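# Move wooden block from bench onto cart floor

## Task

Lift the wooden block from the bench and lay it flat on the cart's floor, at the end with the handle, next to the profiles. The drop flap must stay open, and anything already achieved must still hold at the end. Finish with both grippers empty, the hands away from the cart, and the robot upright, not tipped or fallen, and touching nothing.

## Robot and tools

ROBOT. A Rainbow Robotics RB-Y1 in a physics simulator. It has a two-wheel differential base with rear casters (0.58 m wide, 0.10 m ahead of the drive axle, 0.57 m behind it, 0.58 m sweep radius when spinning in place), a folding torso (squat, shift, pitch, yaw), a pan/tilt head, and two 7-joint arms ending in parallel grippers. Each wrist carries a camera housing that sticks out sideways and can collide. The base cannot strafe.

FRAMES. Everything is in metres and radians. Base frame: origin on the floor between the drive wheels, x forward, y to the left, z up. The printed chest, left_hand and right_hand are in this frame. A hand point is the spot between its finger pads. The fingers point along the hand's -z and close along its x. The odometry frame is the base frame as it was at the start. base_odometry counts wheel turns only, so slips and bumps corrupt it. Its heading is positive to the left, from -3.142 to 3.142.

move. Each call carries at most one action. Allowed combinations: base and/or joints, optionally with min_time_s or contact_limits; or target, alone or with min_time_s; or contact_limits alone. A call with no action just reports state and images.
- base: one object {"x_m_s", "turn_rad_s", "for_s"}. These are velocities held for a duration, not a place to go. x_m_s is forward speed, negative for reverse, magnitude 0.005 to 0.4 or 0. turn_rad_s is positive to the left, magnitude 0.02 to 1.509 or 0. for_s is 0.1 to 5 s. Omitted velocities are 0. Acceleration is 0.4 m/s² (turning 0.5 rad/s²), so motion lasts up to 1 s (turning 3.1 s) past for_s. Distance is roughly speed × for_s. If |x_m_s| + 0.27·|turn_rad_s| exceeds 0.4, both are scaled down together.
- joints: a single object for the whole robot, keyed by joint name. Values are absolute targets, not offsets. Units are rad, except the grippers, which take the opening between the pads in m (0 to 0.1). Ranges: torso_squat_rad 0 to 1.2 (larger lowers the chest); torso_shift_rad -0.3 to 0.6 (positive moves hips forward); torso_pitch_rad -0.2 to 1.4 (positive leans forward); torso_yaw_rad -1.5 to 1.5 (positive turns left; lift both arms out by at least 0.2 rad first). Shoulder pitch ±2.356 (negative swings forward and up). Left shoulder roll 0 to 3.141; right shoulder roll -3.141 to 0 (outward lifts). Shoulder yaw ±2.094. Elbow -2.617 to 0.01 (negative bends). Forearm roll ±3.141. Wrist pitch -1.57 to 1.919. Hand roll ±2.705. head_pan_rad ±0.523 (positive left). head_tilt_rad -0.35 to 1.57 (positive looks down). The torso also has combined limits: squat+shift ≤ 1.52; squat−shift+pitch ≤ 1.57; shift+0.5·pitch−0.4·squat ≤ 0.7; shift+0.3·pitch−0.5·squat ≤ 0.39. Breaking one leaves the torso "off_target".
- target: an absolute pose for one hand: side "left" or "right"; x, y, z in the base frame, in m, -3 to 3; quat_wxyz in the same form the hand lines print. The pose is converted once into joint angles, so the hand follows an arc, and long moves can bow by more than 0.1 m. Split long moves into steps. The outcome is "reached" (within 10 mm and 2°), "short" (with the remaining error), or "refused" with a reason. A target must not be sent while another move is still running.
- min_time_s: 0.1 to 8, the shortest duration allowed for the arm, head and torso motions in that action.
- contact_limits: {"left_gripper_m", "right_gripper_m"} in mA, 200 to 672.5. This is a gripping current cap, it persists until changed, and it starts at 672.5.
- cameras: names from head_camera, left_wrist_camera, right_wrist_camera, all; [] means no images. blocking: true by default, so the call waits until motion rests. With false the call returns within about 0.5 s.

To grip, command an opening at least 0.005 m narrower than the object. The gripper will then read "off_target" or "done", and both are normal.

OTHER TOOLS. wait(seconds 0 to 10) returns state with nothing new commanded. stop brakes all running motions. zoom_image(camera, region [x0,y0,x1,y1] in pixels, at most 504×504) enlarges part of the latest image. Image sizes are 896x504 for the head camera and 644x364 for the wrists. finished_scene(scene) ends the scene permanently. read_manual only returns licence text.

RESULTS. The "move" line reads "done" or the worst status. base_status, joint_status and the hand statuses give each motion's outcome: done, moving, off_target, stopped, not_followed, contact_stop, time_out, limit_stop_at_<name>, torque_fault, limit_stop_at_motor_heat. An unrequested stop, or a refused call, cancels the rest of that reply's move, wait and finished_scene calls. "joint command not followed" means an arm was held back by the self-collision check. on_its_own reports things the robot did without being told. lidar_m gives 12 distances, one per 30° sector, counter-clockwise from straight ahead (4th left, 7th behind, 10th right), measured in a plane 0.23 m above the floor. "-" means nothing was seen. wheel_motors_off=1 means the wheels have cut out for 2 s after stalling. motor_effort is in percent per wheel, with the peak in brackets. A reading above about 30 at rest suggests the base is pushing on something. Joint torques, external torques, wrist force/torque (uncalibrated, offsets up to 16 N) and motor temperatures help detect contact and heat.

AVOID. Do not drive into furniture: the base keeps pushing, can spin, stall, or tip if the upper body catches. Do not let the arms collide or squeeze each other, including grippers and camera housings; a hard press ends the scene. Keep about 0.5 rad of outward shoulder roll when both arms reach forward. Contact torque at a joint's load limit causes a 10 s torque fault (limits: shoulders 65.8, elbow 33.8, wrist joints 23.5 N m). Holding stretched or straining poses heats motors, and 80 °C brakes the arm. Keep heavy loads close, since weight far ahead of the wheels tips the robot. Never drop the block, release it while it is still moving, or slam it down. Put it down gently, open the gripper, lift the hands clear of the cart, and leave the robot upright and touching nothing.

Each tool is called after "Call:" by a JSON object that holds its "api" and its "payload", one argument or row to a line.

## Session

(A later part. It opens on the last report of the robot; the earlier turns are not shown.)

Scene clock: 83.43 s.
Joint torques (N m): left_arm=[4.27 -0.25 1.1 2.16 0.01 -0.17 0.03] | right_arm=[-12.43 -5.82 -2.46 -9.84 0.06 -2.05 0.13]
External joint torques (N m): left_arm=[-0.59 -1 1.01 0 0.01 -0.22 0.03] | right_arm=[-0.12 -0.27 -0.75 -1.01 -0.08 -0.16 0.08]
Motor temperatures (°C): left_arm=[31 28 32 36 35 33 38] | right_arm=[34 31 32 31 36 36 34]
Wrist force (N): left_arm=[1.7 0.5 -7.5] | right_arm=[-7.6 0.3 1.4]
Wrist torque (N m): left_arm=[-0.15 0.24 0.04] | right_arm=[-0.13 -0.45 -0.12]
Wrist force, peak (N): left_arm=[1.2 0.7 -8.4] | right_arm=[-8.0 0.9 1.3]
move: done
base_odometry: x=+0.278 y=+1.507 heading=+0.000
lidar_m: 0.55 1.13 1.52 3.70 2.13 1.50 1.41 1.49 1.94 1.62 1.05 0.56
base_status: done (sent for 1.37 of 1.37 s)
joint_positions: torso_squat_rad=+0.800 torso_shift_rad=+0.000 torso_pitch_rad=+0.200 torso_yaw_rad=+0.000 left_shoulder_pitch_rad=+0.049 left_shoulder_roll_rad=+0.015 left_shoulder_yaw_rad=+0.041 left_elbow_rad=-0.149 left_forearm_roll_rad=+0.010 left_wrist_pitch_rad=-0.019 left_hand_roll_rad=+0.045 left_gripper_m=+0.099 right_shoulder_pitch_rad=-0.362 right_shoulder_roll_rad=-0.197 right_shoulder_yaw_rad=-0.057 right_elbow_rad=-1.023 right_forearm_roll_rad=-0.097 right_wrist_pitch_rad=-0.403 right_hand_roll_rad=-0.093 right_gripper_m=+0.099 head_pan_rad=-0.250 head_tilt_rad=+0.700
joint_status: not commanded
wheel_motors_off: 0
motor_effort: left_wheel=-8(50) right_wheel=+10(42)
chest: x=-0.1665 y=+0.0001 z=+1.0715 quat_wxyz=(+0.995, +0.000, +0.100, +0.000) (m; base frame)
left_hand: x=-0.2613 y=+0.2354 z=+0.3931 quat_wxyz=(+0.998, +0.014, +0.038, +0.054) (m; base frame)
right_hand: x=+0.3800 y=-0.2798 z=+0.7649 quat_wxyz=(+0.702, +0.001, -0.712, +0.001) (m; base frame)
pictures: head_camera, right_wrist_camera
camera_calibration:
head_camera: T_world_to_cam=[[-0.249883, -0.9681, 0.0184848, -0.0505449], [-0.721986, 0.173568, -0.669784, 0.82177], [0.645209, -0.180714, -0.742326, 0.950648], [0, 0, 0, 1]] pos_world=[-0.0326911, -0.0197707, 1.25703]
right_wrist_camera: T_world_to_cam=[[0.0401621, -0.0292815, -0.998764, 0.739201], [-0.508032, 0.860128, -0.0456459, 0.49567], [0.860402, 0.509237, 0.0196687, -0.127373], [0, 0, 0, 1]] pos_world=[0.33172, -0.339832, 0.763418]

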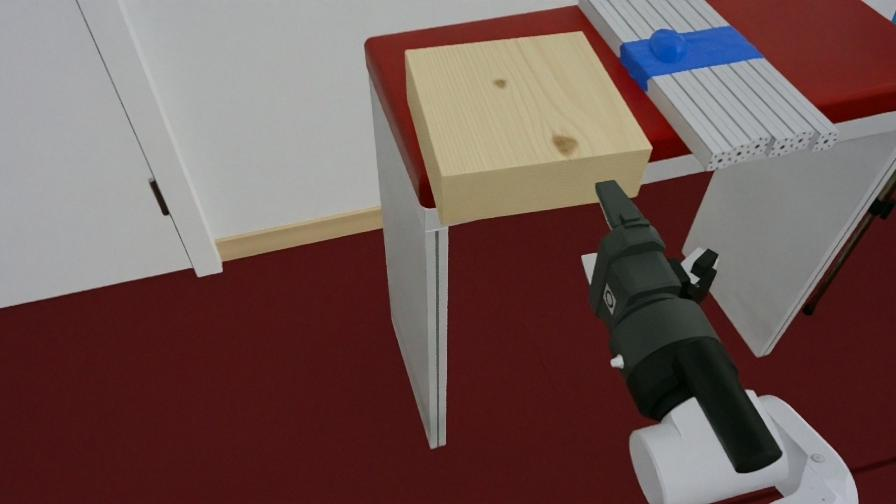

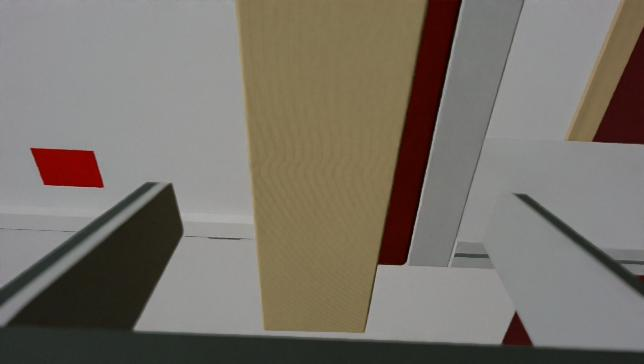

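Call:
{"api": "move", "payload": {
  "target": {"side": "right", "x": 0.38, "y": -0.26, "z": 0.769, "quat_wxyz": [0.7071, 0, -0.7071, 0]},
  "cameras": []
}}

Call:
{"api": "move", "payload": {
  "base": {"x_m_s": 0.08, "for_s": 1.12},
  "cameras": ["head_camera", "right_wrist_camera"]
}}

Call:
{"api": "zoom_image", "payload": {
  "camera": "head_camera",
  "region": [350, 50, 750, 300]
}}

Scene clock: 91.77 s.
Joint torques (N m): left_arm=[4.31 -0.18 0.95 2.27 -0.11 -0.21 0.05] | right_arm=[-11.3 -4.24 -3.23 -10.09 0.18 -2.09 0.09]
External joint torques (N m): left_arm=[-0.55 -0.92 0.86 0.11 -0.11 -0.25 0.04] | right_arm=[0.91 0.12 -1.99 -0.96 -0.01 -0.2 0.04]
Motor temperatures (°C): left_arm=[31 28 32 36 35 33 38] | right_arm=[34 31 32 31 36 36 34]
Wrist force (N): left_arm=[1.0 1.0 -7.6] | right_arm=[-6.9 0.4 1.1]
Wrist torque (N m): left_arm=[-0.28 0.15 0.07] | right_arm=[-0.14 -0.35 -0.12]
Wrist force, peak (N): left_arm=[1.6 1.1 -8.6] | right_arm=[-8.5 0.0 1.5]
move: done
base_odometry: x=+0.278 y=+1.507 heading=+0.000
lidar_m: 0.55 1.12 1.53 3.73 2.15 1.50 1.42 1.46 1.92 1.61 1.05 0.55
base_status: not commanded
joint_positions: torso_squat_rad=+0.800 torso_shift_rad=+0.000 torso_pitch_rad=+0.200 torso_yaw_rad=+0.000 left_shoulder_pitch_rad=+0.049 left_shoulder_roll_rad=+0.015 left_shoulder_yaw_rad=+0.041 left_elbow_rad=-0.149 left_forearm_roll_rad=+0.010 left_wrist_pitch_rad=-0.019 left_hand_roll_rad=+0.045 left_gripper_m=+0.099 right_shoulder_pitch_rad=-0.345 right_shoulder_roll_rad=-0.142 right_shoulder_yaw_rad=-0.069 right_elbow_rad=-1.096 right_forearm_roll_rad=-0.088 right_wrist_pitch_rad=-0.338 right_hand_roll_rad=-0.045 right_gripper_m=+0.099 head_pan_rad=-0.250 head_tilt_rad=+0.700
joint_status: all done
wheel_motors_off: 0
motor_effort: left_wheel=-9(10) right_wheel=+9(11)
chest: x=-0.1665 y=+0.0001 z=+1.0715 quat_wxyz=(+0.995, +0.000, +0.100, +0.000) (m; base frame)
left_hand: x=-0.2613 y=+0.2354 z=+0.3931 quat_wxyz=(+0.998, +0.014, +0.038, +0.054) (m; base frame)
right_hand: x=+0.3801 y=-0.2598 z=+0.7690 quat_wxyz=(+0.707, +0.000, -0.707, +0.000) (m; base frame)
right_hand_status: reached (checked arc, planned for 0.3 s): 0 mm and 0.0 deg off.
pictures: none
No camera images: "cameras" was empty.

Scene clock: 93.47 s.
Joint torques (N m): left_arm=[4.56 -0.28 0.64 2.34 0 -0.28 0.05] | right_arm=[-11.64 -4.08 -3.27 -10.07 0.29 -2.16 0.1]
External joint torques (N m): left_arm=[-0.3 -1.02 0.54 0.18 0 -0.32 0.04] | right_arm=[0.57 0.28 -2.04 -0.94 0.1 -0.26 0.05]
Motor temperatures (°C): left_arm=[31 28 32 36 35 33 38] | right_arm=[34 31 32 31 36 36 34]
Wrist force (N): left_arm=[1.7 1.3 -7.5] | right_arm=[-7.0 0.8 1.1]
Wrist torque (N m): left_arm=[-0.32 0.27 0.05] | right_arm=[-0.18 -0.37 -0.11]
Wrist force, peak (N): left_arm=[1.7 1.0 -8.3] | right_arm=[-7.8 0.4 0.9]
move: done
base_odometry: x=+0.369 y=+1.507 heading=-0.001
lidar_m: 0.50 1.02 1.42 3.43 2.29 1.60 1.51 1.55 2.04 1.35 1.00 0.47
base_status: done (sent for 1.13 of 1.13 s)
joint_positions: torso_squat_rad=+0.800 torso_shift_rad=+0.000 torso_pitch_rad=+0.200 torso_yaw_rad=+0.000 left_shoulder_pitch_rad=+0.049 left_shoulder_roll_rad=+0.015 left_shoulder_yaw_rad=+0.041 left_elbow_rad=-0.149 left_forearm_roll_rad=+0.010 left_wrist_pitch_rad=-0.019 left_hand_roll_rad=+0.045 left_gripper_m=+0.099 right_shoulder_pitch_rad=-0.344 right_shoulder_roll_rad=-0.142 right_shoulder_yaw_rad=-0.070 right_elbow_rad=-1.096 right_forearm_roll_rad=-0.088 right_wrist_pitch_rad=-0.338 right_hand_roll_rad=-0.045 right_gripper_m=+0.099 head_pan_rad=-0.250 head_tilt_rad=+0.700
joint_status: not commanded
wheel_motors_off: 0
motor_effort: left_wheel=-11(26) right_wheel=+10(35)
chest: x=-0.1664 y=+0.0001 z=+1.0715 quat_wxyz=(+0.995, +0.000, +0.100, +0.000) (m; base frame)
left_hand: x=-0.2613 y=+0.2354 z=+0.3931 quat_wxyz=(+0.998, +0.014, +0.038, +0.054) (m; base frame)
right_hand: x=+0.3800 y=-0.2598 z=+0.7689 quat_wxyz=(+0.707, +0.000, -0.707, +0.000) (m; base frame)
pictures: head_camera, right_wrist_camera
camera_calibration:
head_camera: T_world_to_cam=[[-0.249812, -0.968117, 0.0185487, -0.0506236], [-0.722009, 0.173474, -0.669784, 0.821766], [0.645211, -0.180712, -0.742325, 0.950646], [0, 0, 0, 1]] pos_world=[-0.032691, -0.019771, 1.25703]
right_wrist_camera: T_world_to_cam=[[0.0262433, -0.0289181, -0.999237, 0.749621], [-0.507034, 0.861077, -0.0382361, 0.472896], [0.861526, 0.507651, 0.0079351, -0.129388], [0, 0, 0, 1]] pos_world=[0.331574, -0.319839, 0.768158]

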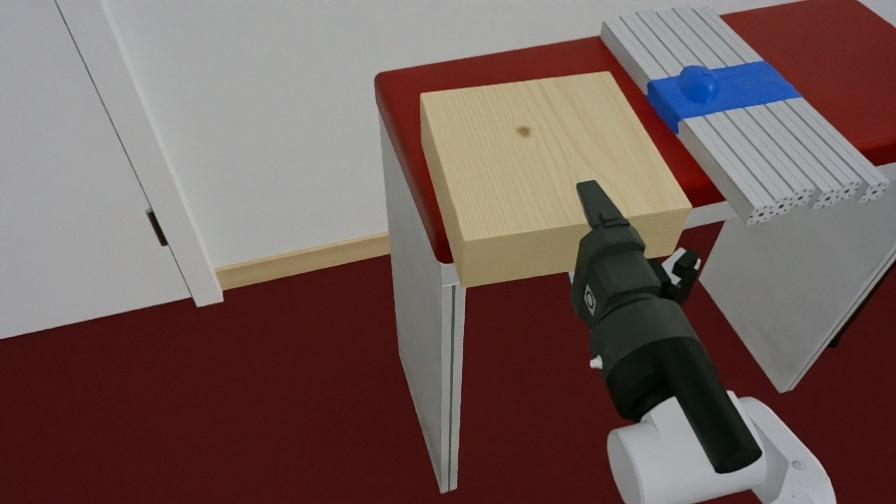

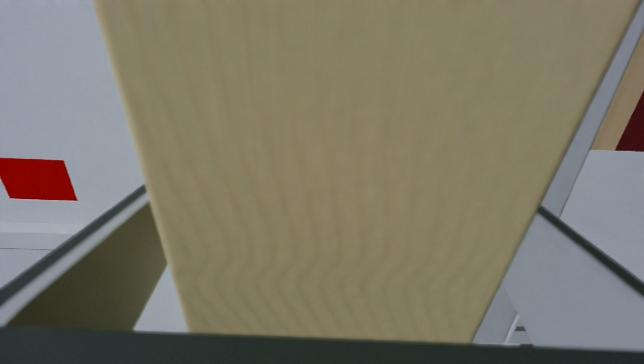

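Scaled by 1.260 from the camera's 896x504 image, which has a finer 1280x720 frame.

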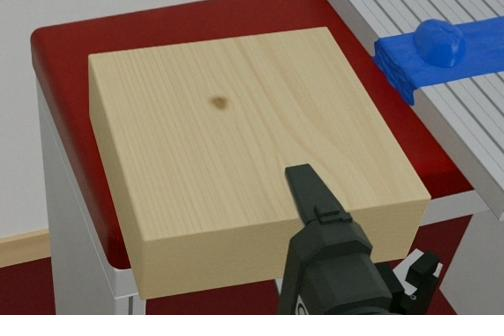

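Call:
{"api": "move", "payload": {
  "joints": {"right_gripper_m": 0.05},
  "cameras": ["right_wrist_camera"]
}}

Call:
{"api": "move", "payload": {
  "base": {"x_m_s": -0.05, "for_s": 0.6},
  "cameras": ["head_camera", "right_wrist_camera"]
}}

Scene clock: 95.87 s.
Joint torques (N m): left_arm=[4.02 -0.01 0.93 2.26 -0.02 -0.1 -0.02] | right_arm=[-12.33 -3.81 -3.36 -10.28 0.17 -2.05 0.02]
External joint torques (N m): left_arm=[-0.84 -0.75 0.84 0.09 -0.02 -0.14 -0.03] | right_arm=[-0.12 0.55 -2.12 -1.15 -0.03 -0.16 -0.03]
Motor temperatures (°C): left_arm=[31 28 32 36 35 33 38] | right_arm=[34 31 32 31 36 36 34]
Wrist force (N): left_arm=[1.2 0.4 -7.7] | right_arm=[-7.1 0.8 0.2]
Wrist torque (N m): left_arm=[-0.16 0.20 0.06] | right_arm=[-0.15 -0.48 -0.26]
Wrist force, peak (N): left_arm=[1.8 0.9 -8.6] | right_arm=[-8.2 0.8 0.0]
move: off_target
base_odometry: x=+0.369 y=+1.507 heading=-0.001
lidar_m: 0.49 1.03 1.41 3.41 2.28 1.59 1.50 1.57 2.02 1.35 1.01 0.46
base_status: not commanded
joint_positions: torso_squat_rad=+0.800 torso_shift_rad=+0.000 torso_pitch_rad=+0.200 torso_yaw_rad=+0.000 left_shoulder_pitch_rad=+0.049 left_shoulder_roll_rad=+0.015 left_shoulder_yaw_rad=+0.041 left_elbow_rad=-0.149 left_forearm_roll_rad=+0.010 left_wrist_pitch_rad=-0.019 left_hand_roll_rad=+0.045 left_gripper_m=+0.099 right_shoulder_pitch_rad=-0.344 right_shoulder_roll_rad=-0.142 right_shoulder_yaw_rad=-0.070 right_elbow_rad=-1.096 right_forearm_roll_rad=-0.088 right_wrist_pitch_rad=-0.338 right_hand_roll_rad=-0.045 right_gripper_m=+0.075 head_pan_rad=-0.250 head_tilt_rad=+0.700
joint_status: right_gripper_m off_target (ended at +0.075, target +0.050)
wheel_motors_off: 0
motor_effort: left_wheel=-11(12) right_wheel=+11(12)
chest: x=-0.1665 y=+0.0001 z=+1.0715 quat_wxyz=(+0.995, +0.000, +0.100, +0.000) (m; base frame)
left_hand: x=-0.2613 y=+0.2354 z=+0.3931 quat_wxyz=(+0.998, +0.014, +0.038, +0.054) (m; base frame)
right_hand: x=+0.3800 y=-0.2598 z=+0.7689 quat_wxyz=(+0.707, +0.000, -0.707, +0.000) (m; base frame)
pictures: right_wrist_camera
camera_calibration:
right_wrist_camera: T_world_to_cam=[[0.0262433, -0.0289181, -0.999237, 0.749621], [-0.507034, 0.861077, -0.0382361, 0.472896], [0.861526, 0.507651, 0.0079351, -0.129388], [0, 0, 0, 1]] pos_world=[0.331574, -0.319839, 0.768158]

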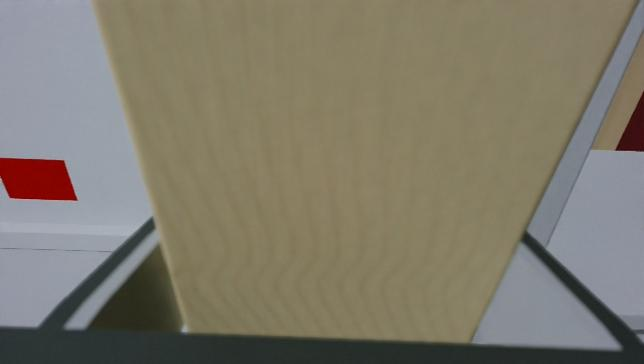

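Scene clock: 96.97 s.
Joint torques (N m): left_arm=[3.73 -0.05 0.96 2.37 -0.12 -0.19 0.03] | right_arm=[-12.29 -3.99 -3.42 -10.84 0.14 -2.25 0.12]
External joint torques (N m): left_arm=[-1.13 -0.79 0.87 0.21 -0.12 -0.24 0.02] | right_arm=[-0.08 0.38 -2.18 -1.71 -0.06 -0.32 0.07]
Motor temperatures (°C): left_arm=[31 28 32 36 35 33 38] | right_arm=[34 31 32 31 36 36 34]
Wrist force (N): left_arm=[1.9 0.8 -7.1] | right_arm=[-9.4 0.2 2.7]
Wrist torque (N m): left_arm=[-0.26 0.29 0.10] | right_arm=[-0.20 -0.67 -0.38]
Wrist force, peak (N): left_arm=[2.2 1.4 -7.8] | right_arm=[-11.9 0.7 -2.4]
move: done
base_odometry: x=+0.339 y=+1.507 heading=-0.001
lidar_m: 0.51 1.07 1.43 3.52 2.23 1.57 1.47 1.54 2.02 1.36 1.01 0.49
base_status: done (sent for 0.6 of 0.6 s)
joint_positions: torso_squat_rad=+0.800 torso_shift_rad=+0.000 torso_pitch_rad=+0.200 torso_yaw_rad=+0.000 left_shoulder_pitch_rad=+0.049 left_shoulder_roll_rad=+0.015 left_shoulder_yaw_rad=+0.041 left_elbow_rad=-0.149 left_forearm_roll_rad=+0.010 left_wrist_pitch_rad=-0.019 left_hand_roll_rad=+0.045 left_gripper_m=+0.099 right_shoulder_pitch_rad=-0.344 right_shoulder_roll_rad=-0.142 right_shoulder_yaw_rad=-0.070 right_elbow_rad=-1.096 right_forearm_roll_rad=-0.088 right_wrist_pitch_rad=-0.338 right_hand_roll_rad=-0.045 right_gripper_m=+0.075 head_pan_rad=-0.250 head_tilt_rad=+0.700
joint_status: not commanded
wheel_motors_off: 0
motor_effort: left_wheel=-2(30) right_wheel=+4(22)
chest: x=-0.1665 y=+0.0001 z=+1.0715 quat_wxyz=(+0.995, +0.000, +0.100, +0.000) (m; base frame)
left_hand: x=-0.2614 y=+0.2354 z=+0.3931 quat_wxyz=(+0.998, +0.014, +0.038, +0.054) (m; base frame)
right_hand: x=+0.3800 y=-0.2598 z=+0.7689 quat_wxyz=(+0.707, +0.000, -0.707, +0.000) (m; base frame)
pictures: head_camera, right_wrist_camera
camera_calibration:
head_camera: T_world_to_cam=[[-0.249831, -0.968112, 0.0185329, -0.0506291], [-0.721961, 0.173486, -0.669833, 0.821757], [0.645258, -0.180725, -0.742281, 0.950657], [0, 0, 0, 1]] pos_world=[-0.032791, -0.0197709, 1.25703]
right_wrist_camera: T_world_to_cam=[[0.0260717, -0.0290204, -0.999239, 0.749546], [-0.507041, 0.861074, -0.0382372, 0.472894], [0.861528, 0.507652, 0.00773512, -0.129234], [0, 0, 0, 1]] pos_world=[0.331573, -0.319839, 0.768057]

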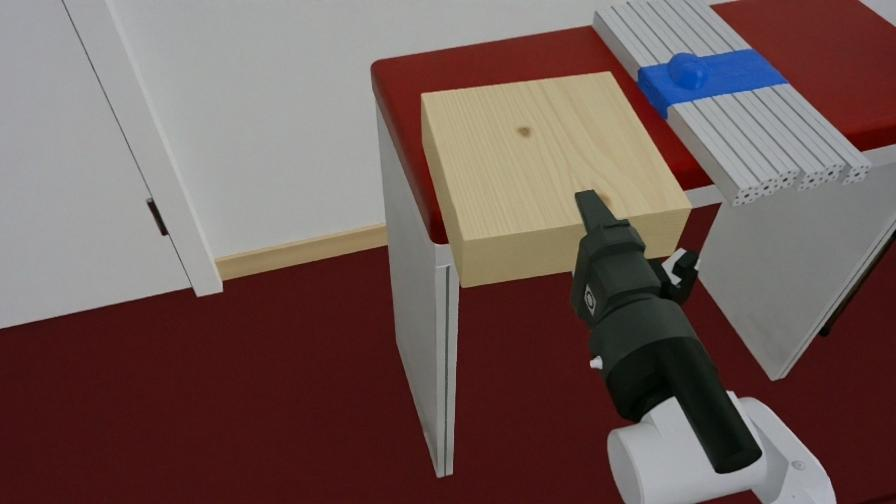

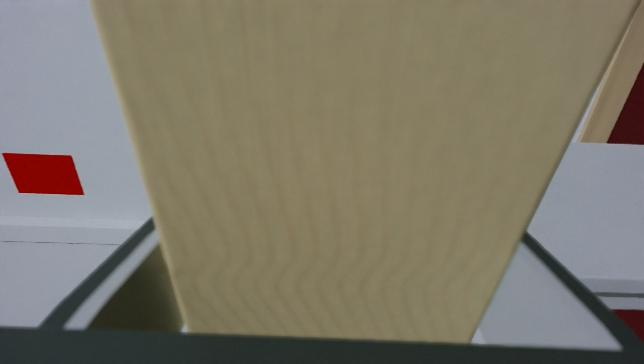

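Call:
{"api": "move", "payload": {
  "joints": {"torso_squat_rad": 0.72},
  "cameras": ["head_camera", "right_wrist_camera"]
}}

Scene clock: 98.90 s.
Joint torques (N m): left_arm=[3.87 -0.38 0.6 2.24 -0.05 -0.16 0.01] | right_arm=[-21.6 -4.59 -3.07 -20.25 -0.03 -8.09 0.08]
External joint torques (N m): left_arm=[-1.02 -1.12 0.51 0.07 -0.05 -0.21 0] | right_arm=[-9.48 -0.24 -1.84 -11.14 -0.23 -6.19 0.03]
Motor temperatures (°C): left_arm=[31 28 32 36 35 33 38] | right_arm=[35 31 32 31 36 37 34]
Wrist force (N): left_arm=[1.0 1.4 -7.6] | right_arm=[-25.4 1.0 0.4]
Wrist torque (N m): left_arm=[-0.30 0.18 0.08] | right_arm=[-0.10 1.52 0.10]
Wrist force, peak (N): left_arm=[1.8 1.4 -8.4] | right_arm=[-26.5 1.7 -0.4]
move: done
base_odometry: x=+0.339 y=+1.507 heading=-0.001
lidar_m: 0.51 1.07 1.45 3.51 2.24 1.56 1.47 1.53 2.03 1.36 1.01 0.49
base_status: not commanded
joint_positions: torso_squat_rad=+0.720 torso_shift_rad=+0.000 torso_pitch_rad=+0.201 torso_yaw_rad=+0.000 left_shoulder_pitch_rad=+0.049 left_shoulder_roll_rad=+0.015 left_shoulder_yaw_rad=+0.041 left_elbow_rad=-0.149 left_forearm_roll_rad=+0.010 left_wrist_pitch_rad=-0.019 left_hand_roll_rad=+0.045 left_gripper_m=+0.099 right_shoulder_pitch_rad=-0.342 right_shoulder_roll_rad=-0.142 right_shoulder_yaw_rad=-0.070 right_elbow_rad=-1.093 right_forearm_roll_rad=-0.088 right_wrist_pitch_rad=-0.337 right_hand_roll_rad=-0.045 right_gripper_m=+0.074 head_pan_rad=-0.250 head_tilt_rad=+0.700
joint_status: all done
wheel_motors_off: 0
motor_effort: left_wheel=-2(3) right_wheel=+2(4)
chest: x=-0.1661 y=+0.0000 z=+1.1100 quat_wxyz=(+0.995, +0.000, +0.100, +0.000) (m; base frame)
left_hand: x=-0.2615 y=+0.2354 z=+0.4318 quat_wxyz=(+0.998, +0.014, +0.039, +0.054) (m; base frame)
right_hand: x=+0.3790 y=-0.2604 z=+0.8043 quat_wxyz=(+0.710, +0.000, -0.705, +0.000) (m; base frame)
pictures: head_camera, right_wrist_camera
camera_calibration:
head_camera: T_world_to_cam=[[-0.249811, -0.968116, 0.0186072, -0.0512867], [-0.722525, 0.173577, -0.6692, 0.847078], [0.644633, -0.180618, -0.74285, 0.979495], [0, 0, 0, 1]] pos_world=[-0.0321911, -0.0197709, 1.29544]
right_wrist_camera: T_world_to_cam=[[0.0191456, -0.0290918, -0.999393, 0.787794], [-0.506322, 0.861643, -0.0347816, 0.471298], [0.862132, 0.506681, 0.00176683, -0.123999], [0, 0, 0, 1]] pos_world=[0.330449, -0.320344, 0.803928]

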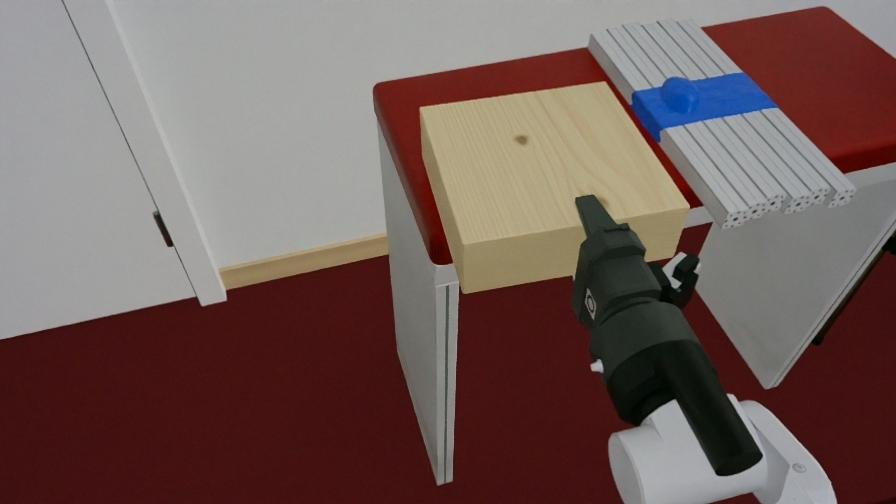

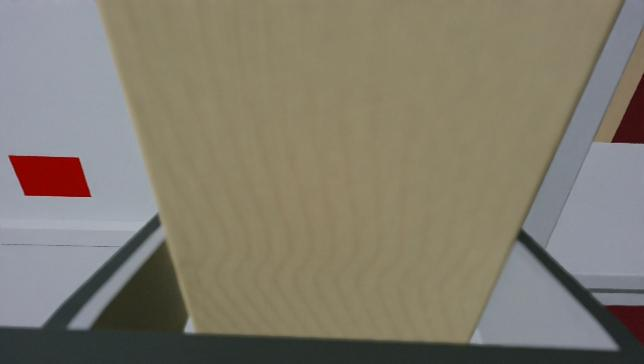

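Call:
{"api": "move", "payload": {
  "base": {"x_m_s": -0.2, "for_s": 2.2},
  "joints": {"torso_squat_rad": 0.5},
  "cameras": ["head_camera", "right_wrist_camera"]
}}

Call:
{"api": "move", "payload": {
  "base": {"turn_rad_s": -0.785, "for_s": 2.0},
  "cameras": []
}}

Call:
{"api": "move", "payload": {
  "base": {"x_m_s": 0.4, "for_s": 4.09},
  "cameras": ["head_camera", "right_wrist_camera"]
}}

Call:
{"api": "move", "payload": {
  "base": {"turn_rad_s": 0.785, "for_s": 2.0},
  "joints": {"head_tilt_rad": 0.7},
  "cameras": ["head_camera", "right_wrist_camera"]
}}

Scene clock: 110.73 s.
Joint torques (N m): left_arm=[3.75 -0.22 0.98 2.33 -0.1 -0.13 0] | right_arm=[-23.21 -4.72 -3.01 -21.16 -0.07 -8.32 0.05]
External joint torques (N m): left_arm=[-1.13 -0.96 0.89 0.16 -0.1 -0.18 -0.01] | right_arm=[-11.08 -0.37 -1.78 -12.05 -0.27 -6.42 0]
Motor temperatures (°C): left_arm=[31 28 32 36 35 33 38] | right_arm=[35 31 32 32 36 38 34]
Wrist force (N): left_arm=[1.7 1.5 -8.0] | right_arm=[-24.4 0.9 0.1]
Wrist torque (N m): left_arm=[-0.32 0.24 0.07] | right_arm=[-0.21 1.63 0.10]
Wrist force, peak (N): left_arm=[1.0 1.1 -9.0] | right_arm=[-26.4 0.7 -0.7]
move: done
base_odometry: x=-0.101 y=+1.507 heading=-0.002
lidar_m: 0.91 1.55 2.02 4.11 1.58 1.10 1.03 1.07 1.41 3.36 1.49 1.30
base_status: done (sent for 2.2 of 2.2 s)
joint_positions: torso_squat_rad=+0.500 torso_shift_rad=+0.000 torso_pitch_rad=+0.201 torso_yaw_rad=+0.000 left_shoulder_pitch_rad=+0.049 left_shoulder_roll_rad=+0.015 left_shoulder_yaw_rad=+0.041 left_elbow_rad=-0.149 left_forearm_roll_rad=+0.010 left_wrist_pitch_rad=-0.019 left_hand_roll_rad=+0.045 left_gripper_m=+0.099 right_shoulder_pitch_rad=-0.341 right_shoulder_roll_rad=-0.142 right_shoulder_yaw_rad=-0.070 right_elbow_rad=-1.093 right_forearm_roll_rad=-0.088 right_wrist_pitch_rad=-0.337 right_hand_roll_rad=-0.045 right_gripper_m=+0.074 head_pan_rad=-0.250 head_tilt_rad=+0.700
joint_status: all done
wheel_motors_off: 0
motor_effort: left_wheel=-17(27) right_wheel=+15(49)
chest: x=-0.1661 y=+0.0000 z=+1.1980 quat_wxyz=(+0.995, +0.000, +0.100, +0.000) (m; base frame)
left_hand: x=-0.2615 y=+0.2354 z=+0.5198 quat_wxyz=(+0.998, +0.014, +0.039, +0.054) (m; base frame)
right_hand: x=+0.3788 y=-0.2605 z=+0.8921 quat_wxyz=(+0.710, +0.000, -0.704, +0.000) (m; base frame)
pictures: head_camera, right_wrist_camera
camera_calibration:
head_camera: T_world_to_cam=[[-0.249816, -0.968115, 0.018572, -0.0528774], [-0.722429, 0.173578, -0.669303, 0.90618], [0.644739, -0.180619, -0.742757, 1.04481], [0, 0, 0, 1]] pos_world=[-0.0321911, -0.0197709, 1.38354]
right_wrist_camera: T_world_to_cam=[[0.018646, -0.029035, -0.999404, 0.875733], [-0.506223, 0.861713, -0.0344794, 0.474056], [0.862201, 0.506565, 0.0013693, -0.123635], [0, 0, 0, 1]] pos_world=[0.330248, -0.320444, 0.891726]

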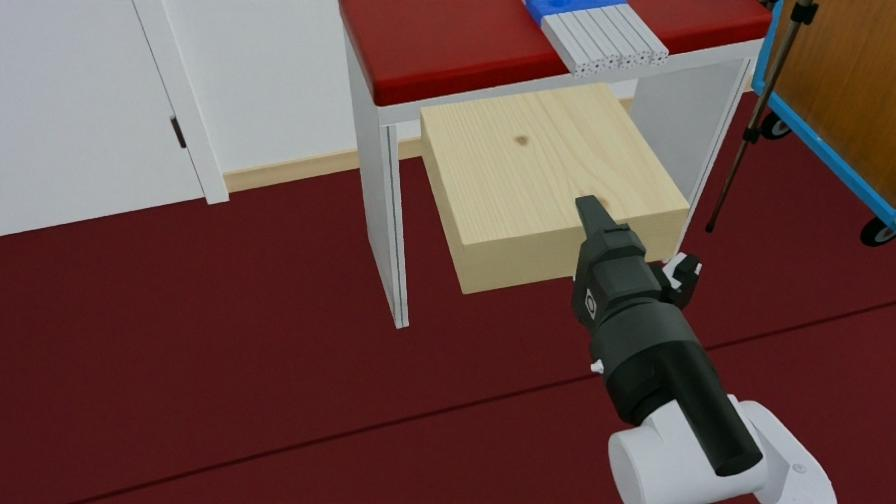

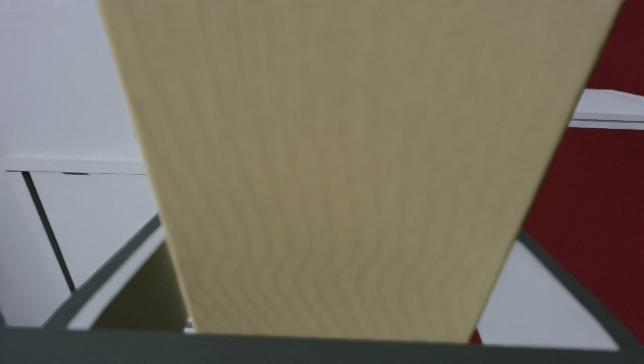

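Scene clock: 114.63 s.
Joint torques (N m): left_arm=[3.82 -0.12 0.77 2.33 -0.06 -0.08 -0.12] | right_arm=[-23.14 -5.02 -3.58 -21.03 -0.19 -8.25 0.07]
External joint torques (N m): left_arm=[-1.06 -0.87 0.68 0.16 -0.06 -0.12 -0.12] | right_arm=[-11.01 -0.66 -2.35 -11.93 -0.38 -6.36 0.02]
Motor temperatures (°C): left_arm=[31 28 32 36 35 33 38] | right_arm=[35 31 32 33 36 38 34]
Wrist force (N): left_arm=[1.7 1.2 -7.7] | right_arm=[-24.8 0.8 0.3]
Wrist torque (N m): left_arm=[-0.30 0.24 0.08] | right_arm=[-0.10 1.52 0.13]
Wrist force, peak (N): left_arm=[1.1 1.9 -8.5] | right_arm=[-25.3 1.6 0.3]
move: done
base_odometry: x=-0.101 y=+1.507 heading=-1.572
lidar_m: 3.25 1.54 1.30 0.93 1.55 2.00 4.11 1.60 1.12 1.04 1.06 1.39
base_status: done (sent for 2 of 2 s)
joint_positions: torso_squat_rad=+0.500 torso_shift_rad=+0.000 torso_pitch_rad=+0.201 torso_yaw_rad=+0.000 left_shoulder_pitch_rad=+0.049 left_shoulder_roll_rad=+0.015 left_shoulder_yaw_rad=+0.041 left_elbow_rad=-0.149 left_forearm_roll_rad=+0.010 left_wrist_pitch_rad=-0.019 left_hand_roll_rad=+0.045 left_gripper_m=+0.099 right_shoulder_pitch_rad=-0.341 right_shoulder_roll_rad=-0.142 right_shoulder_yaw_rad=-0.070 right_elbow_rad=-1.093 right_forearm_roll_rad=-0.088 right_wrist_pitch_rad=-0.337 right_hand_roll_rad=-0.045 right_gripper_m=+0.074 head_pan_rad=-0.250 head_tilt_rad=+0.700
joint_status: not commanded
wheel_motors_off: 0
motor_effort: left_wheel=+16(52) right_wheel=+4(49)
chest: x=-0.1661 y=+0.0000 z=+1.1980 quat_wxyz=(+0.995, +0.000, +0.100, +0.000) (m; base frame)
left_hand: x=-0.2615 y=+0.2354 z=+0.5199 quat_wxyz=(+0.998, +0.014, +0.039, +0.054) (m; base frame)
right_hand: x=+0.3788 y=-0.2604 z=+0.8921 quat_wxyz=(+0.710, +0.000, -0.704, +0.000) (m; base frame)
pictures: none
No camera images: "cameras" was empty.

Scene clock: 120.10 s.
Joint torques (N m): left_arm=[4.67 0.06 0.84 2.3 -0.07 -0.18 0.01] | right_arm=[-23.2 -5.36 -3.25 -20.98 -0.18 -8.24 0.03]
External joint torques (N m): left_arm=[-0.22 -0.68 0.75 0.13 -0.07 -0.23 0] | right_arm=[-11.08 -1.01 -2.02 -11.87 -0.37 -6.34 -0.02]
Motor temperatures (°C): left_arm=[31 28 32 36 35 33 38] | right_arm=[35 31 32 33 36 38 34]
Wrist force (N): left_arm=[1.4 1.1 -7.6] | right_arm=[-25.2 1.5 -0.2]
Wrist torque (N m): left_arm=[-0.29 0.21 0.08] | right_arm=[-0.11 1.62 0.13]
Wrist force, peak (N): left_arm=[1.8 2.1 -8.6] | right_arm=[-25.7 0.8 -0.3]
move: done
base_odometry: x=-0.104 y=-0.133 heading=-1.572
lidar_m: 2.92 1.23 0.85 0.80 0.82 1.76 4.90 1.44 0.99 0.93 0.95 1.23
base_status: done (sent for 4.1 of 4.1 s)
joint_positions: torso_squat_rad=+0.500 torso_shift_rad=+0.000 torso_pitch_rad=+0.201 torso_yaw_rad=+0.000 left_shoulder_pitch_rad=+0.049 left_shoulder_roll_rad=+0.015 left_shoulder_yaw_rad=+0.041 left_elbow_rad=-0.149 left_forearm_roll_rad=+0.010 left_wrist_pitch_rad=-0.019 left_hand_roll_rad=+0.045 left_gripper_m=+0.099 right_shoulder_pitch_rad=-0.342 right_shoulder_roll_rad=-0.142 right_shoulder_yaw_rad=-0.070 right_elbow_rad=-1.093 right_forearm_roll_rad=-0.088 right_wrist_pitch_rad=-0.337 right_hand_roll_rad=-0.045 right_gripper_m=+0.074 head_pan_rad=-0.250 head_tilt_rad=+0.700
joint_status: not commanded
wheel_motors_off: 0
motor_effort: left_wheel=+1(47) right_wheel=+1(43)
chest: x=-0.1660 y=+0.0000 z=+1.1980 quat_wxyz=(+0.995, +0.000, +0.100, +0.000) (m; base frame)
left_hand: x=-0.2614 y=+0.2354 z=+0.5198 quat_wxyz=(+0.998, +0.014, +0.039, +0.054) (m; base frame)
right_hand: x=+0.3788 y=-0.2604 z=+0.8920 quat_wxyz=(+0.710, +0.000, -0.704, +0.000) (m; base frame)
pictures: head_camera, right_wrist_camera
camera_calibration:
head_camera: T_world_to_cam=[[-0.24982, -0.968116, 0.0184704, -0.0528088], [-0.722513, 0.173676, -0.669187, 0.906109], [0.644643, -0.180522, -0.742864, 1.04488], [0, 0, 0, 1]] pos_world=[-0.0320911, -0.0198709, 1.38354]
right_wrist_camera: T_world_to_cam=[[0.0184956, -0.0287734, -0.999415, 0.875776], [-0.506231, 0.861721, -0.0341777, 0.473752], [0.8622, 0.506567, 0.00137208, -0.123773], [0, 0, 0, 1]] pos_world=[0.330347, -0.320343, 0.891625]

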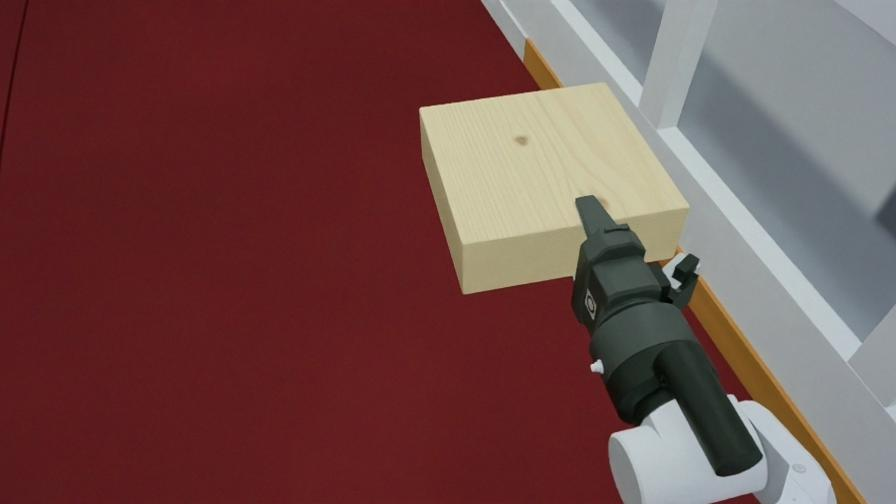

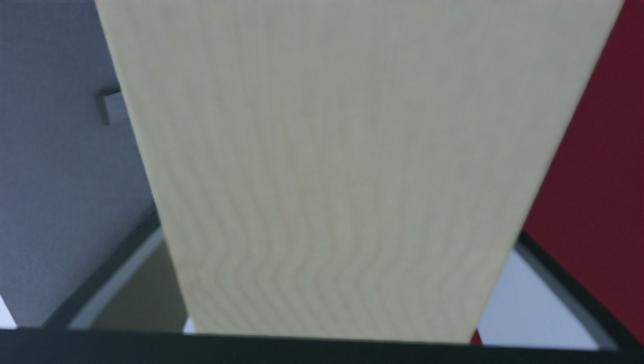

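Scene clock: 124.00 s.
Joint torques (N m): left_arm=[4.44 -0.47 0.96 2.28 -0.01 -0.06 0] | right_arm=[-22.69 -5.21 -3.06 -20.84 -0.25 -8.17 0.1]
External joint torques (N m): left_arm=[-0.44 -1.22 0.87 0.11 -0.02 -0.1 -0.01] | right_arm=[-10.57 -0.86 -1.83 -11.73 -0.45 -6.27 0.05]
Motor temperatures (°C): left_arm=[31 28 32 36 35 33 38] | right_arm=[35 31 32 33 36 39 34]
Wrist force (N): left_arm=[1.1 0.2 -7.7] | right_arm=[-24.2 1.3 0.5]
Wrist torque (N m): left_arm=[-0.18 0.21 0.07] | right_arm=[-0.13 1.58 0.13]
Wrist force, peak (N): left_arm=[1.1 0.8 -8.5] | right_arm=[-25.6 0.9 1.1]
move: done
base_odometry: x=-0.104 y=-0.133 heading=-0.002
lidar_m: 0.80 0.82 1.75 4.63 1.40 0.98 0.92 0.97 1.26 3.01 1.21 0.85
base_status: done (sent for 2 of 2 s)
joint_positions: torso_squat_rad=+0.500 torso_shift_rad=+0.000 torso_pitch_rad=+0.201 torso_yaw_rad=+0.000 left_shoulder_pitch_rad=+0.049 left_shoulder_roll_rad=+0.015 left_shoulder_yaw_rad=+0.041 left_elbow_rad=-0.149 left_forearm_roll_rad=+0.010 left_wrist_pitch_rad=-0.019 left_hand_roll_rad=+0.045 left_gripper_m=+0.099 right_shoulder_pitch_rad=-0.342 right_shoulder_roll_rad=-0.142 right_shoulder_yaw_rad=-0.070 right_elbow_rad=-1.093 right_forearm_roll_rad=-0.088 right_wrist_pitch_rad=-0.337 right_hand_roll_rad=-0.045 right_gripper_m=+0.074 head_pan_rad=-0.250 head_tilt_rad=+0.700
joint_status: all done
wheel_motors_off: 0
motor_effort: left_wheel=+3(45) right_wheel=+18(41)
chest: x=-0.1661 y=+0.0000 z=+1.1980 quat_wxyz=(+0.995, +0.000, +0.100, +0.000) (m; base frame)
left_hand: x=-0.2614 y=+0.2355 z=+0.5199 quat_wxyz=(+0.998, +0.014, +0.039, +0.054) (m; base frame)
right_hand: x=+0.3788 y=-0.2604 z=+0.8920 quat_wxyz=(+0.710, +0.000, -0.704, +0.000) (m; base frame)
pictures: head_camera, right_wrist_camera
camera_calibration:
head_camera: T_world_to_cam=[[-0.24982, -0.968116, 0.0184704, -0.0528338], [-0.722513, 0.173676, -0.669187, 0.906037], [0.644643, -0.180522, -0.742864, 1.04494], [0, 0, 0, 1]] pos_world=[-0.0321911, -0.0198709, 1.38354]
right_wrist_camera: T_world_to_cam=[[0.0185454, -0.02886, -0.999411, 0.875729], [-0.506228, 0.861718, -0.0342776, 0.47384], [0.8622, 0.506566, 0.00137116, -0.123773], [0, 0, 0, 1]] pos_world=[0.330347, -0.320344, 0.891625]

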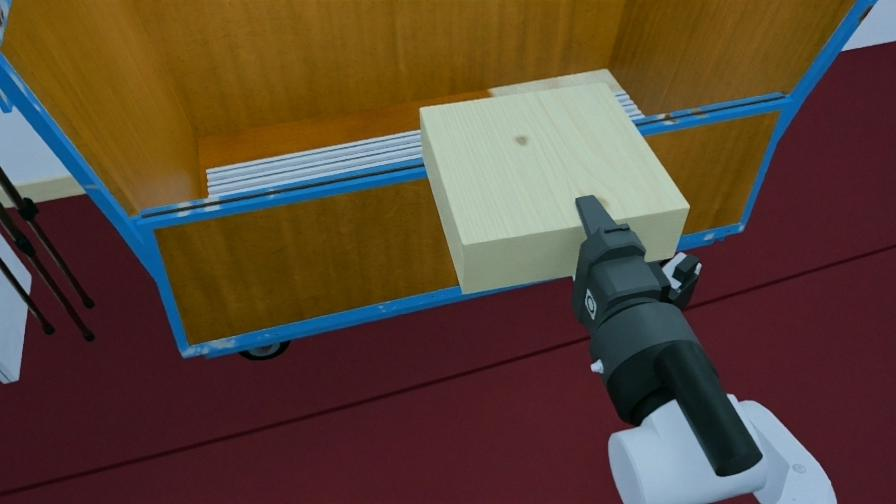

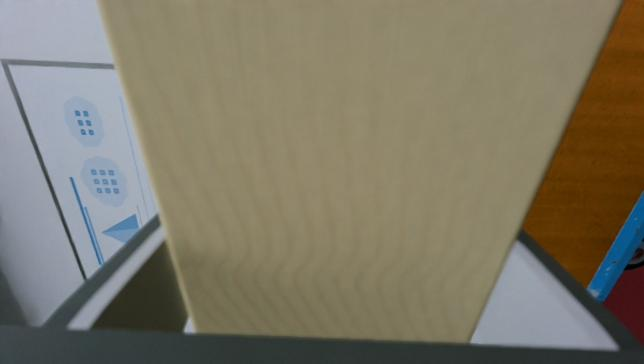

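Call:
{"api": "move", "payload": {
  "joints": {"torso_pitch_rad": 0.35, "torso_yaw_rad": 0.6, "left_shoulder_roll_rad": 0.3, "right_shoulder_roll_rad": -0.3, "head_tilt_rad": 0.6, "head_pan_rad": -0.52},
  "min_time_s": 2,
  "cameras": ["head_camera"]
}}

Call:
{"api": "move", "payload": {
  "target": {"side": "right", "x": 0.45, "y": -0.12, "z": 0.88, "quat_wxyz": [0.8001, 0.1913, -0.4619, 0.3314]},
  "min_time_s": 2,
  "cameras": ["head_camera"]
}}

Call:
{"api": "move", "payload": {
  "target": {"side": "right", "x": 0.45, "y": 0.0, "z": 0.88, "quat_wxyz": [0.6124, 0.3536, -0.3536, 0.6124]},
  "min_time_s": 2,
  "cameras": ["head_camera"]
}}

Scene clock: 129.90 s.
Joint torques (N m): left_arm=[6.65 11.94 1.82 3.05 -0.04 0.03 0] | right_arm=[-22.1 -5.91 -3.17 -20.34 -0.22 -8.23 0]
External joint torques (N m): left_arm=[-1.11 -1.7 0.79 0.16 -0.11 -0.19 -0.01] | right_arm=[-11.02 -2.61 -2.32 -11.51 -0.43 -6.33 -0.05]
Motor temperatures (°C): left_arm=[31 28 32 36 35 33 38] | right_arm=[35 31 32 34 36 39 34]
Wrist force (N): left_arm=[1.6 -1.2 -6.9] | right_arm=[-24.9 0.5 -1.7]
Wrist torque (N m): left_arm=[-0.19 0.22 0.08] | right_arm=[-0.12 1.59 0.10]
Wrist force, peak (N): left_arm=[1.4 1.0 -8.6] | right_arm=[-25.3 1.8 0.6]
move: done
base_odometry: x=-0.104 y=-0.133 heading=-0.002
lidar_m: 0.80 0.83 1.75 4.65 1.41 0.98 0.93 0.96 1.27 3.01 1.22 0.85
base_status: not commanded
joint_positions: torso_squat_rad=+0.500 torso_shift_rad=+0.000 torso_pitch_rad=+0.351 torso_yaw_rad=+0.600 left_shoulder_pitch_rad=+0.049 left_shoulder_roll_rad=+0.300 left_shoulder_yaw_rad=+0.041 left_elbow_rad=-0.149 left_forearm_roll_rad=+0.010 left_wrist_pitch_rad=-0.019 left_hand_roll_rad=+0.045 left_gripper_m=+0.099 right_shoulder_pitch_rad=-0.342 right_shoulder_roll_rad=-0.299 right_shoulder_yaw_rad=-0.070 right_elbow_rad=-1.093 right_forearm_roll_rad=-0.088 right_wrist_pitch_rad=-0.337 right_hand_roll_rad=-0.045 right_gripper_m=+0.074 head_pan_rad=-0.520 head_tilt_rad=+0.600
joint_status: all done
wheel_motors_off: 0
motor_effort: left_wheel=+3(3) right_wheel=+19(22)
chest: x=-0.1214 y=+0.0001 z=+1.1854 quat_wxyz=(+0.941, +0.052, +0.167, +0.291) (m; base frame)
left_hand: x=-0.5516 y=+0.3931 z=+0.6520 quat_wxyz=(+0.919, +0.218, +0.143, +0.295) (m; base frame)
right_hand: x=+0.4565 y=+0.0653 z=+0.7936 quat_wxyz=(+0.710, +0.202, -0.646, +0.192) (m; base frame)
pictures: head_camera
camera_calibration:
head_camera: T_world_to_cam=[[0.065949, -0.996156, -0.0576579, 0.0926481], [-0.779763, -0.0153964, -0.625886, 0.879707], [0.622592, 0.086236, -0.77778, 1.02949], [0, 0, 0, 1]] pos_world=[0.0389011, 0.0170573, 1.35665]

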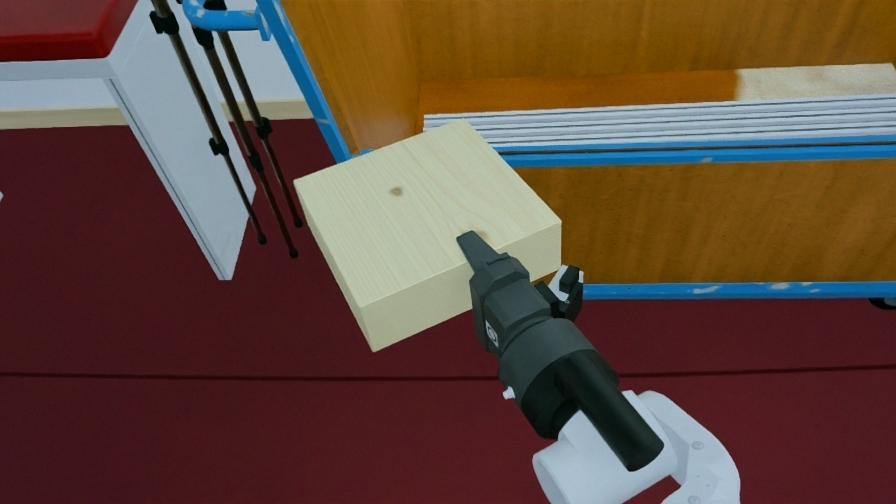

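Scene clock: 132.23 s.
Joint torques (N m): left_arm=[6.55 11.99 2.01 3.04 0.05 0.07 -0.04] | right_arm=[-13.26 -16.38 -17.04 -8.78 0.25 -5.87 -0.33]
External joint torques (N m): left_arm=[-1.21 -1.65 0.98 0.15 -0.02 -0.14 -0.05] | right_arm=[-8.17 -3.13 -7.59 -4.97 -0.02 -4.48 -0.37]
Motor temperatures (°C): left_arm=[31 28 32 36 35 33 38] | right_arm=[35 31 32 34 36 39 34]
Wrist force (N): left_arm=[1.8 -1.5 -6.3] | right_arm=[-21.0 1.2 -11.3]
Wrist torque (N m): left_arm=[-0.11 0.22 0.01] | right_arm=[-0.20 1.48 0.11]
Wrist force, peak (N): left_arm=[1.8 -1.9 -7.7] | right_arm=[-27.0 -0.1 -2.1]
move: done
base_odometry: x=-0.104 y=-0.133 heading=-0.002
lidar_m: 0.80 0.83 1.73 4.64 1.40 0.98 0.92 0.96 1.25 3.01 1.20 0.87
base_status: not commanded
joint_positions: torso_squat_rad=+0.500 torso_shift_rad=+0.000 torso_pitch_rad=+0.351 torso_yaw_rad=+0.600 left_shoulder_pitch_rad=+0.049 left_shoulder_roll_rad=+0.300 left_shoulder_yaw_rad=+0.041 left_elbow_rad=-0.149 left_forearm_roll_rad=+0.010 left_wrist_pitch_rad=-0.019 left_hand_roll_rad=+0.045 left_gripper_m=+0.099 right_shoulder_pitch_rad=+0.297 right_shoulder_roll_rad=-1.372 right_shoulder_yaw_rad=-0.030 right_elbow_rad=-1.845 right_forearm_roll_rad=-0.510 right_wrist_pitch_rad=+0.111 right_hand_roll_rad=-0.583 right_gripper_m=+0.074 head_pan_rad=-0.520 head_tilt_rad=+0.600
joint_status: all done
wheel_motors_off: 0
motor_effort: left_wheel=+2(3) right_wheel=+21(22)
chest: x=-0.1214 y=+0.0001 z=+1.1854 quat_wxyz=(+0.941, +0.052, +0.167, +0.291) (m; base frame)
left_hand: x=-0.5516 y=+0.3931 z=+0.6520 quat_wxyz=(+0.919, +0.218, +0.143, +0.295) (m; base frame)
right_hand: x=+0.4492 y=-0.1210 z=+0.8780 quat_wxyz=(+0.802, +0.189, -0.460, +0.330) (m; base frame)
right_hand_status: reached (checked arc, planned for 2.0 s): 2 mm and 0.4 deg off.
pictures: head_camera
camera_calibration:
head_camera: T_world_to_cam=[[0.0659436, -0.996156, -0.0576621, 0.092654], [-0.779763, -0.0153897, -0.625885, 0.879706], [0.622592, 0.0862359, -0.777781, 1.02949], [0, 0, 0, 1]] pos_world=[0.0389011, 0.0170573, 1.35665]

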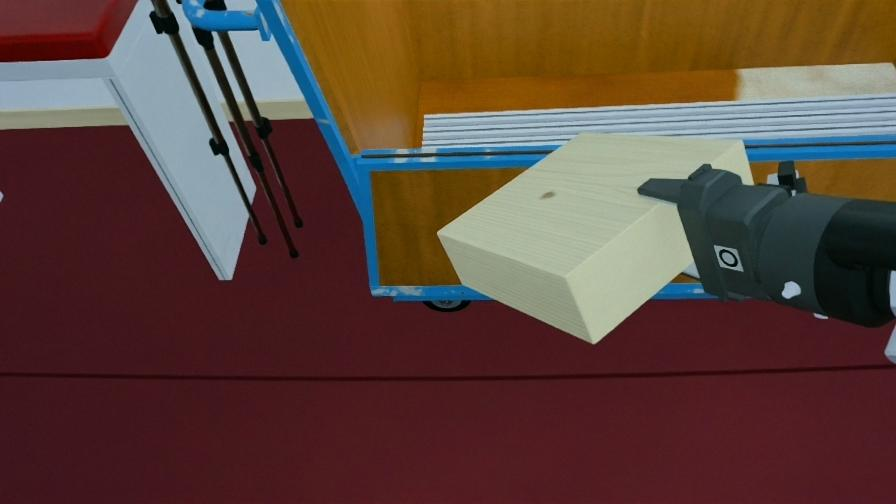

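Scene clock: 134.60 s.
Joint torques (N m): left_arm=[6.62 11.79 1.37 2.93 -0.01 -0.02 -0.06] | right_arm=[-25.01 -12.74 -15.09 -0.56 -4.82 -3.12 -0.22]
External joint torques (N m): left_arm=[-1.14 -1.85 0.33 0.04 -0.08 -0.24 -0.07] | right_arm=[-9.9 -0.9 -6.85 -1.47 -3.77 -2.39 -0.27]
Motor temperatures (°C): left_arm=[31 28 32 36 35 33 38] | right_arm=[35 31 32 34 36 39 34]
Wrist force (N): left_arm=[1.4 -1.5 -6.2] | right_arm=[-21.6 1.1 -11.0]
Wrist torque (N m): left_arm=[-0.14 0.19 0.05] | right_arm=[-0.24 1.40 0.09]
Wrist force, peak (N): left_arm=[2.1 -1.7 -8.2] | right_arm=[-24.5 2.0 -9.2]
move: done
base_odometry: x=-0.104 y=-0.133 heading=-0.002
lidar_m: 0.80 0.82 1.75 4.66 1.40 0.97 0.92 0.96 1.25 3.01 1.22 0.85
base_status: not commanded
joint_positions: torso_squat_rad=+0.500 torso_shift_rad=+0.000 torso_pitch_rad=+0.351 torso_yaw_rad=+0.600 left_shoulder_pitch_rad=+0.049 left_shoulder_roll_rad=+0.300 left_shoulder_yaw_rad=+0.041 left_elbow_rad=-0.149 left_forearm_roll_rad=+0.010 left_wrist_pitch_rad=-0.019 left_hand_roll_rad=+0.045 left_gripper_m=+0.099 right_shoulder_pitch_rad=-1.177 right_shoulder_roll_rad=-1.435 right_shoulder_yaw_rad=+1.564 right_elbow_rad=-1.144 right_forearm_roll_rad=-0.028 right_wrist_pitch_rad=-0.772 right_hand_roll_rad=-1.112 right_gripper_m=+0.074 head_pan_rad=-0.520 head_tilt_rad=+0.600
joint_status: all done
wheel_motors_off: 0
motor_effort: left_wheel=+1(2) right_wheel=+20(23)
chest: x=-0.1214 y=+0.0001 z=+1.1854 quat_wxyz=(+0.941, +0.052, +0.167, +0.291) (m; base frame)
left_hand: x=-0.5516 y=+0.3931 z=+0.6520 quat_wxyz=(+0.919, +0.218, +0.143, +0.295) (m; base frame)
right_hand: x=+0.4490 y=-0.0013 z=+0.8782 quat_wxyz=(+0.614, +0.351, -0.353, +0.612) (m; base frame)
right_hand_status: reached (checked arc, planned for 2.0 s): 2 mm and 0.4 deg off.
pictures: head_camera
camera_calibration:
head_camera: T_world_to_cam=[[0.0658829, -0.996164, -0.0575838, 0.0926501], [-0.779764, -0.0153914, -0.625884, 0.879706], [0.622597, 0.0861368, -0.777787, 1.02949], [0, 0, 0, 1]] pos_world=[0.038901, 0.0171575, 1.35665]

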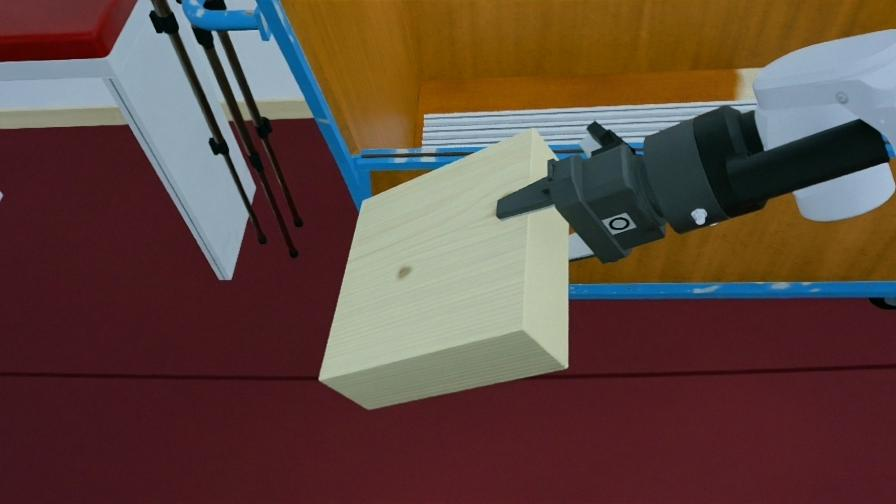

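Call:
{"api": "move", "payload": {
  "target": {"side": "right", "x": 0.42, "y": -0.05, "z": 0.9, "quat_wxyz": [0.6124, 0.3536, -0.3536, 0.6124]},
  "min_time_s": 1,
  "cameras": []
}}

Call:
{"api": "move", "payload": {
  "base": {"x_m_s": 0.2, "for_s": 2.7},
  "joints": {"torso_squat_rad": 0.3},
  "cameras": ["head_camera"]
}}

Scene clock: 140.00 s.
Joint torques (N m): left_arm=[6.87 11.72 2.02 3.14 -0.01 0.04 0.11] | right_arm=[-18.61 -15.57 -16.4 -1.07 -4.63 -3.72 0.01]
External joint torques (N m): left_arm=[-0.89 -1.92 0.98 0.24 -0.08 -0.18 0.09] | right_arm=[-6.62 -2.49 -7.98 -1.88 -3.66 -2.86 -0.04]
Motor temperatures (°C): left_arm=[31 28 32 36 35 33 38] | right_arm=[35 31 32 33 36 38 34]
Wrist force (N): left_arm=[2.1 -1.6 -7.3] | right_arm=[-20.9 0.8 -11.3]
Wrist torque (N m): left_arm=[-0.10 0.26 0.05] | right_arm=[-0.34 1.45 0.10]
Wrist force, peak (N): left_arm=[2.0 -1.5 -7.7] | right_arm=[-22.1 1.5 -11.9]
move: done
base_odometry: x=-0.104 y=-0.133 heading=-0.002
lidar_m: 0.80 0.84 1.75 4.64 1.40 0.97 0.92 0.95 1.27 3.02 1.22 0.85
base_status: not commanded
joint_positions: torso_squat_rad=+0.500 torso_shift_rad=+0.000 torso_pitch_rad=+0.351 torso_yaw_rad=+0.600 left_shoulder_pitch_rad=+0.049 left_shoulder_roll_rad=+0.300 left_shoulder_yaw_rad=+0.041 left_elbow_rad=-0.149 left_forearm_roll_rad=+0.010 left_wrist_pitch_rad=-0.019 left_hand_roll_rad=+0.045 left_gripper_m=+0.099 right_shoulder_pitch_rad=-1.118 right_shoulder_roll_rad=-1.644 right_shoulder_yaw_rad=+1.562 right_elbow_rad=-1.367 right_forearm_roll_rad=-0.080 right_wrist_pitch_rad=-0.769 right_hand_roll_rad=-1.033 right_gripper_m=+0.074 head_pan_rad=-0.520 head_tilt_rad=+0.600
joint_status: all done
wheel_motors_off: 0
motor_effort: left_wheel=+1(2) right_wheel=+20(22)
chest: x=-0.1214 y=+0.0001 z=+1.1854 quat_wxyz=(+0.941, +0.052, +0.167, +0.291) (m; base frame)
left_hand: x=-0.5516 y=+0.3931 z=+0.6520 quat_wxyz=(+0.919, +0.218, +0.143, +0.295) (m; base frame)
right_hand: x=+0.4192 y=-0.0507 z=+0.8982 quat_wxyz=(+0.613, +0.354, -0.351, +0.613) (m; base frame)
right_hand_status: reached (checked arc, planned for 1.0 s): 2 mm and 0.4 deg off.
pictures: none
No camera images: "cameras" was empty.

Scene clock: 143.60 s.
Joint torques (N m): left_arm=[7.23 11.75 1.84 2.93 -0.09 0.06 0.05] | right_arm=[-20.11 -15.55 -16.07 -0.95 -4.59 -3.69 0.01]
External joint torques (N m): left_arm=[-0.53 -1.89 0.8 0.04 -0.16 -0.16 0.03] | right_arm=[-8.13 -2.47 -7.65 -1.76 -3.6 -2.83 -0.04]
Motor temperatures (°C): left_arm=[31 28 32 36 35 33 38] | right_arm=[35 31 32 33 36 38 34]
Wrist force (N): left_arm=[2.0 -1.3 -6.6] | right_arm=[-20.8 0.2 -11.3]
Wrist torque (N m): left_arm=[-0.13 0.26 0.05] | right_arm=[-0.21 1.38 0.11]
Wrist force, peak (N): left_arm=[2.4 -1.5 -7.6] | right_arm=[-22.2 -1.0 -11.3]
move: done
base_odometry: x=+0.436 y=-0.134 heading=-0.002
lidar_m: 0.26 0.27 0.37 1.57 2.23 1.55 1.45 1.52 2.00 4.73 0.41 0.29
base_status: done (sent for 2.7 of 2.7 s)
joint_positions: torso_squat_rad=+0.300 torso_shift_rad=+0.000 torso_pitch_rad=+0.351 torso_yaw_rad=+0.600 left_shoulder_pitch_rad=+0.049 left_shoulder_roll_rad=+0.300 left_shoulder_yaw_rad=+0.041 left_elbow_rad=-0.149 left_forearm_roll_rad=+0.010 left_wrist_pitch_rad=-0.019 left_hand_roll_rad=+0.045 left_gripper_m=+0.099 right_shoulder_pitch_rad=-1.118 right_shoulder_roll_rad=-1.644 right_shoulder_yaw_rad=+1.561 right_elbow_rad=-1.367 right_forearm_roll_rad=-0.081 right_wrist_pitch_rad=-0.769 right_hand_roll_rad=-1.033 right_gripper_m=+0.074 head_pan_rad=-0.520 head_tilt_rad=+0.600
joint_status: all done
wheel_motors_off: 0
motor_effort: left_wheel=+7(37) right_wheel=-5(46)
chest: x=-0.1214 y=+0.0001 z=+1.2398 quat_wxyz=(+0.941, +0.052, +0.167, +0.291) (m; base frame)
left_hand: x=-0.5516 y=+0.3932 z=+0.7064 quat_wxyz=(+0.919, +0.218, +0.143, +0.295) (m; base frame)
right_hand: x=+0.4192 y=-0.0507 z=+0.9526 quat_wxyz=(+0.613, +0.354, -0.351, +0.613) (m; base frame)
pictures: head_camera
camera_calibration:
head_camera: T_world_to_cam=[[0.0658829, -0.996164, -0.0575838, 0.0956831], [-0.779764, -0.0153914, -0.625884, 0.913753], [0.622597, 0.0861368, -0.777787, 1.07181], [0, 0, 0, 1]] pos_world=[0.038901, 0.0170575, 1.41105]

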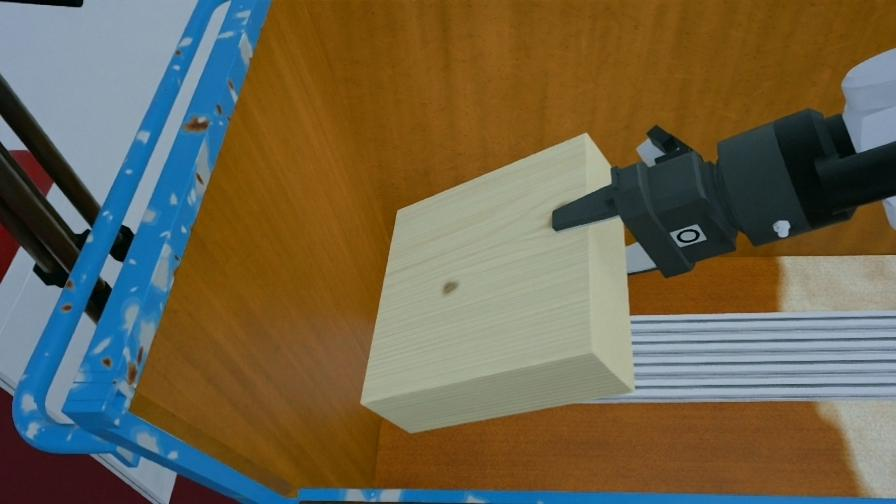

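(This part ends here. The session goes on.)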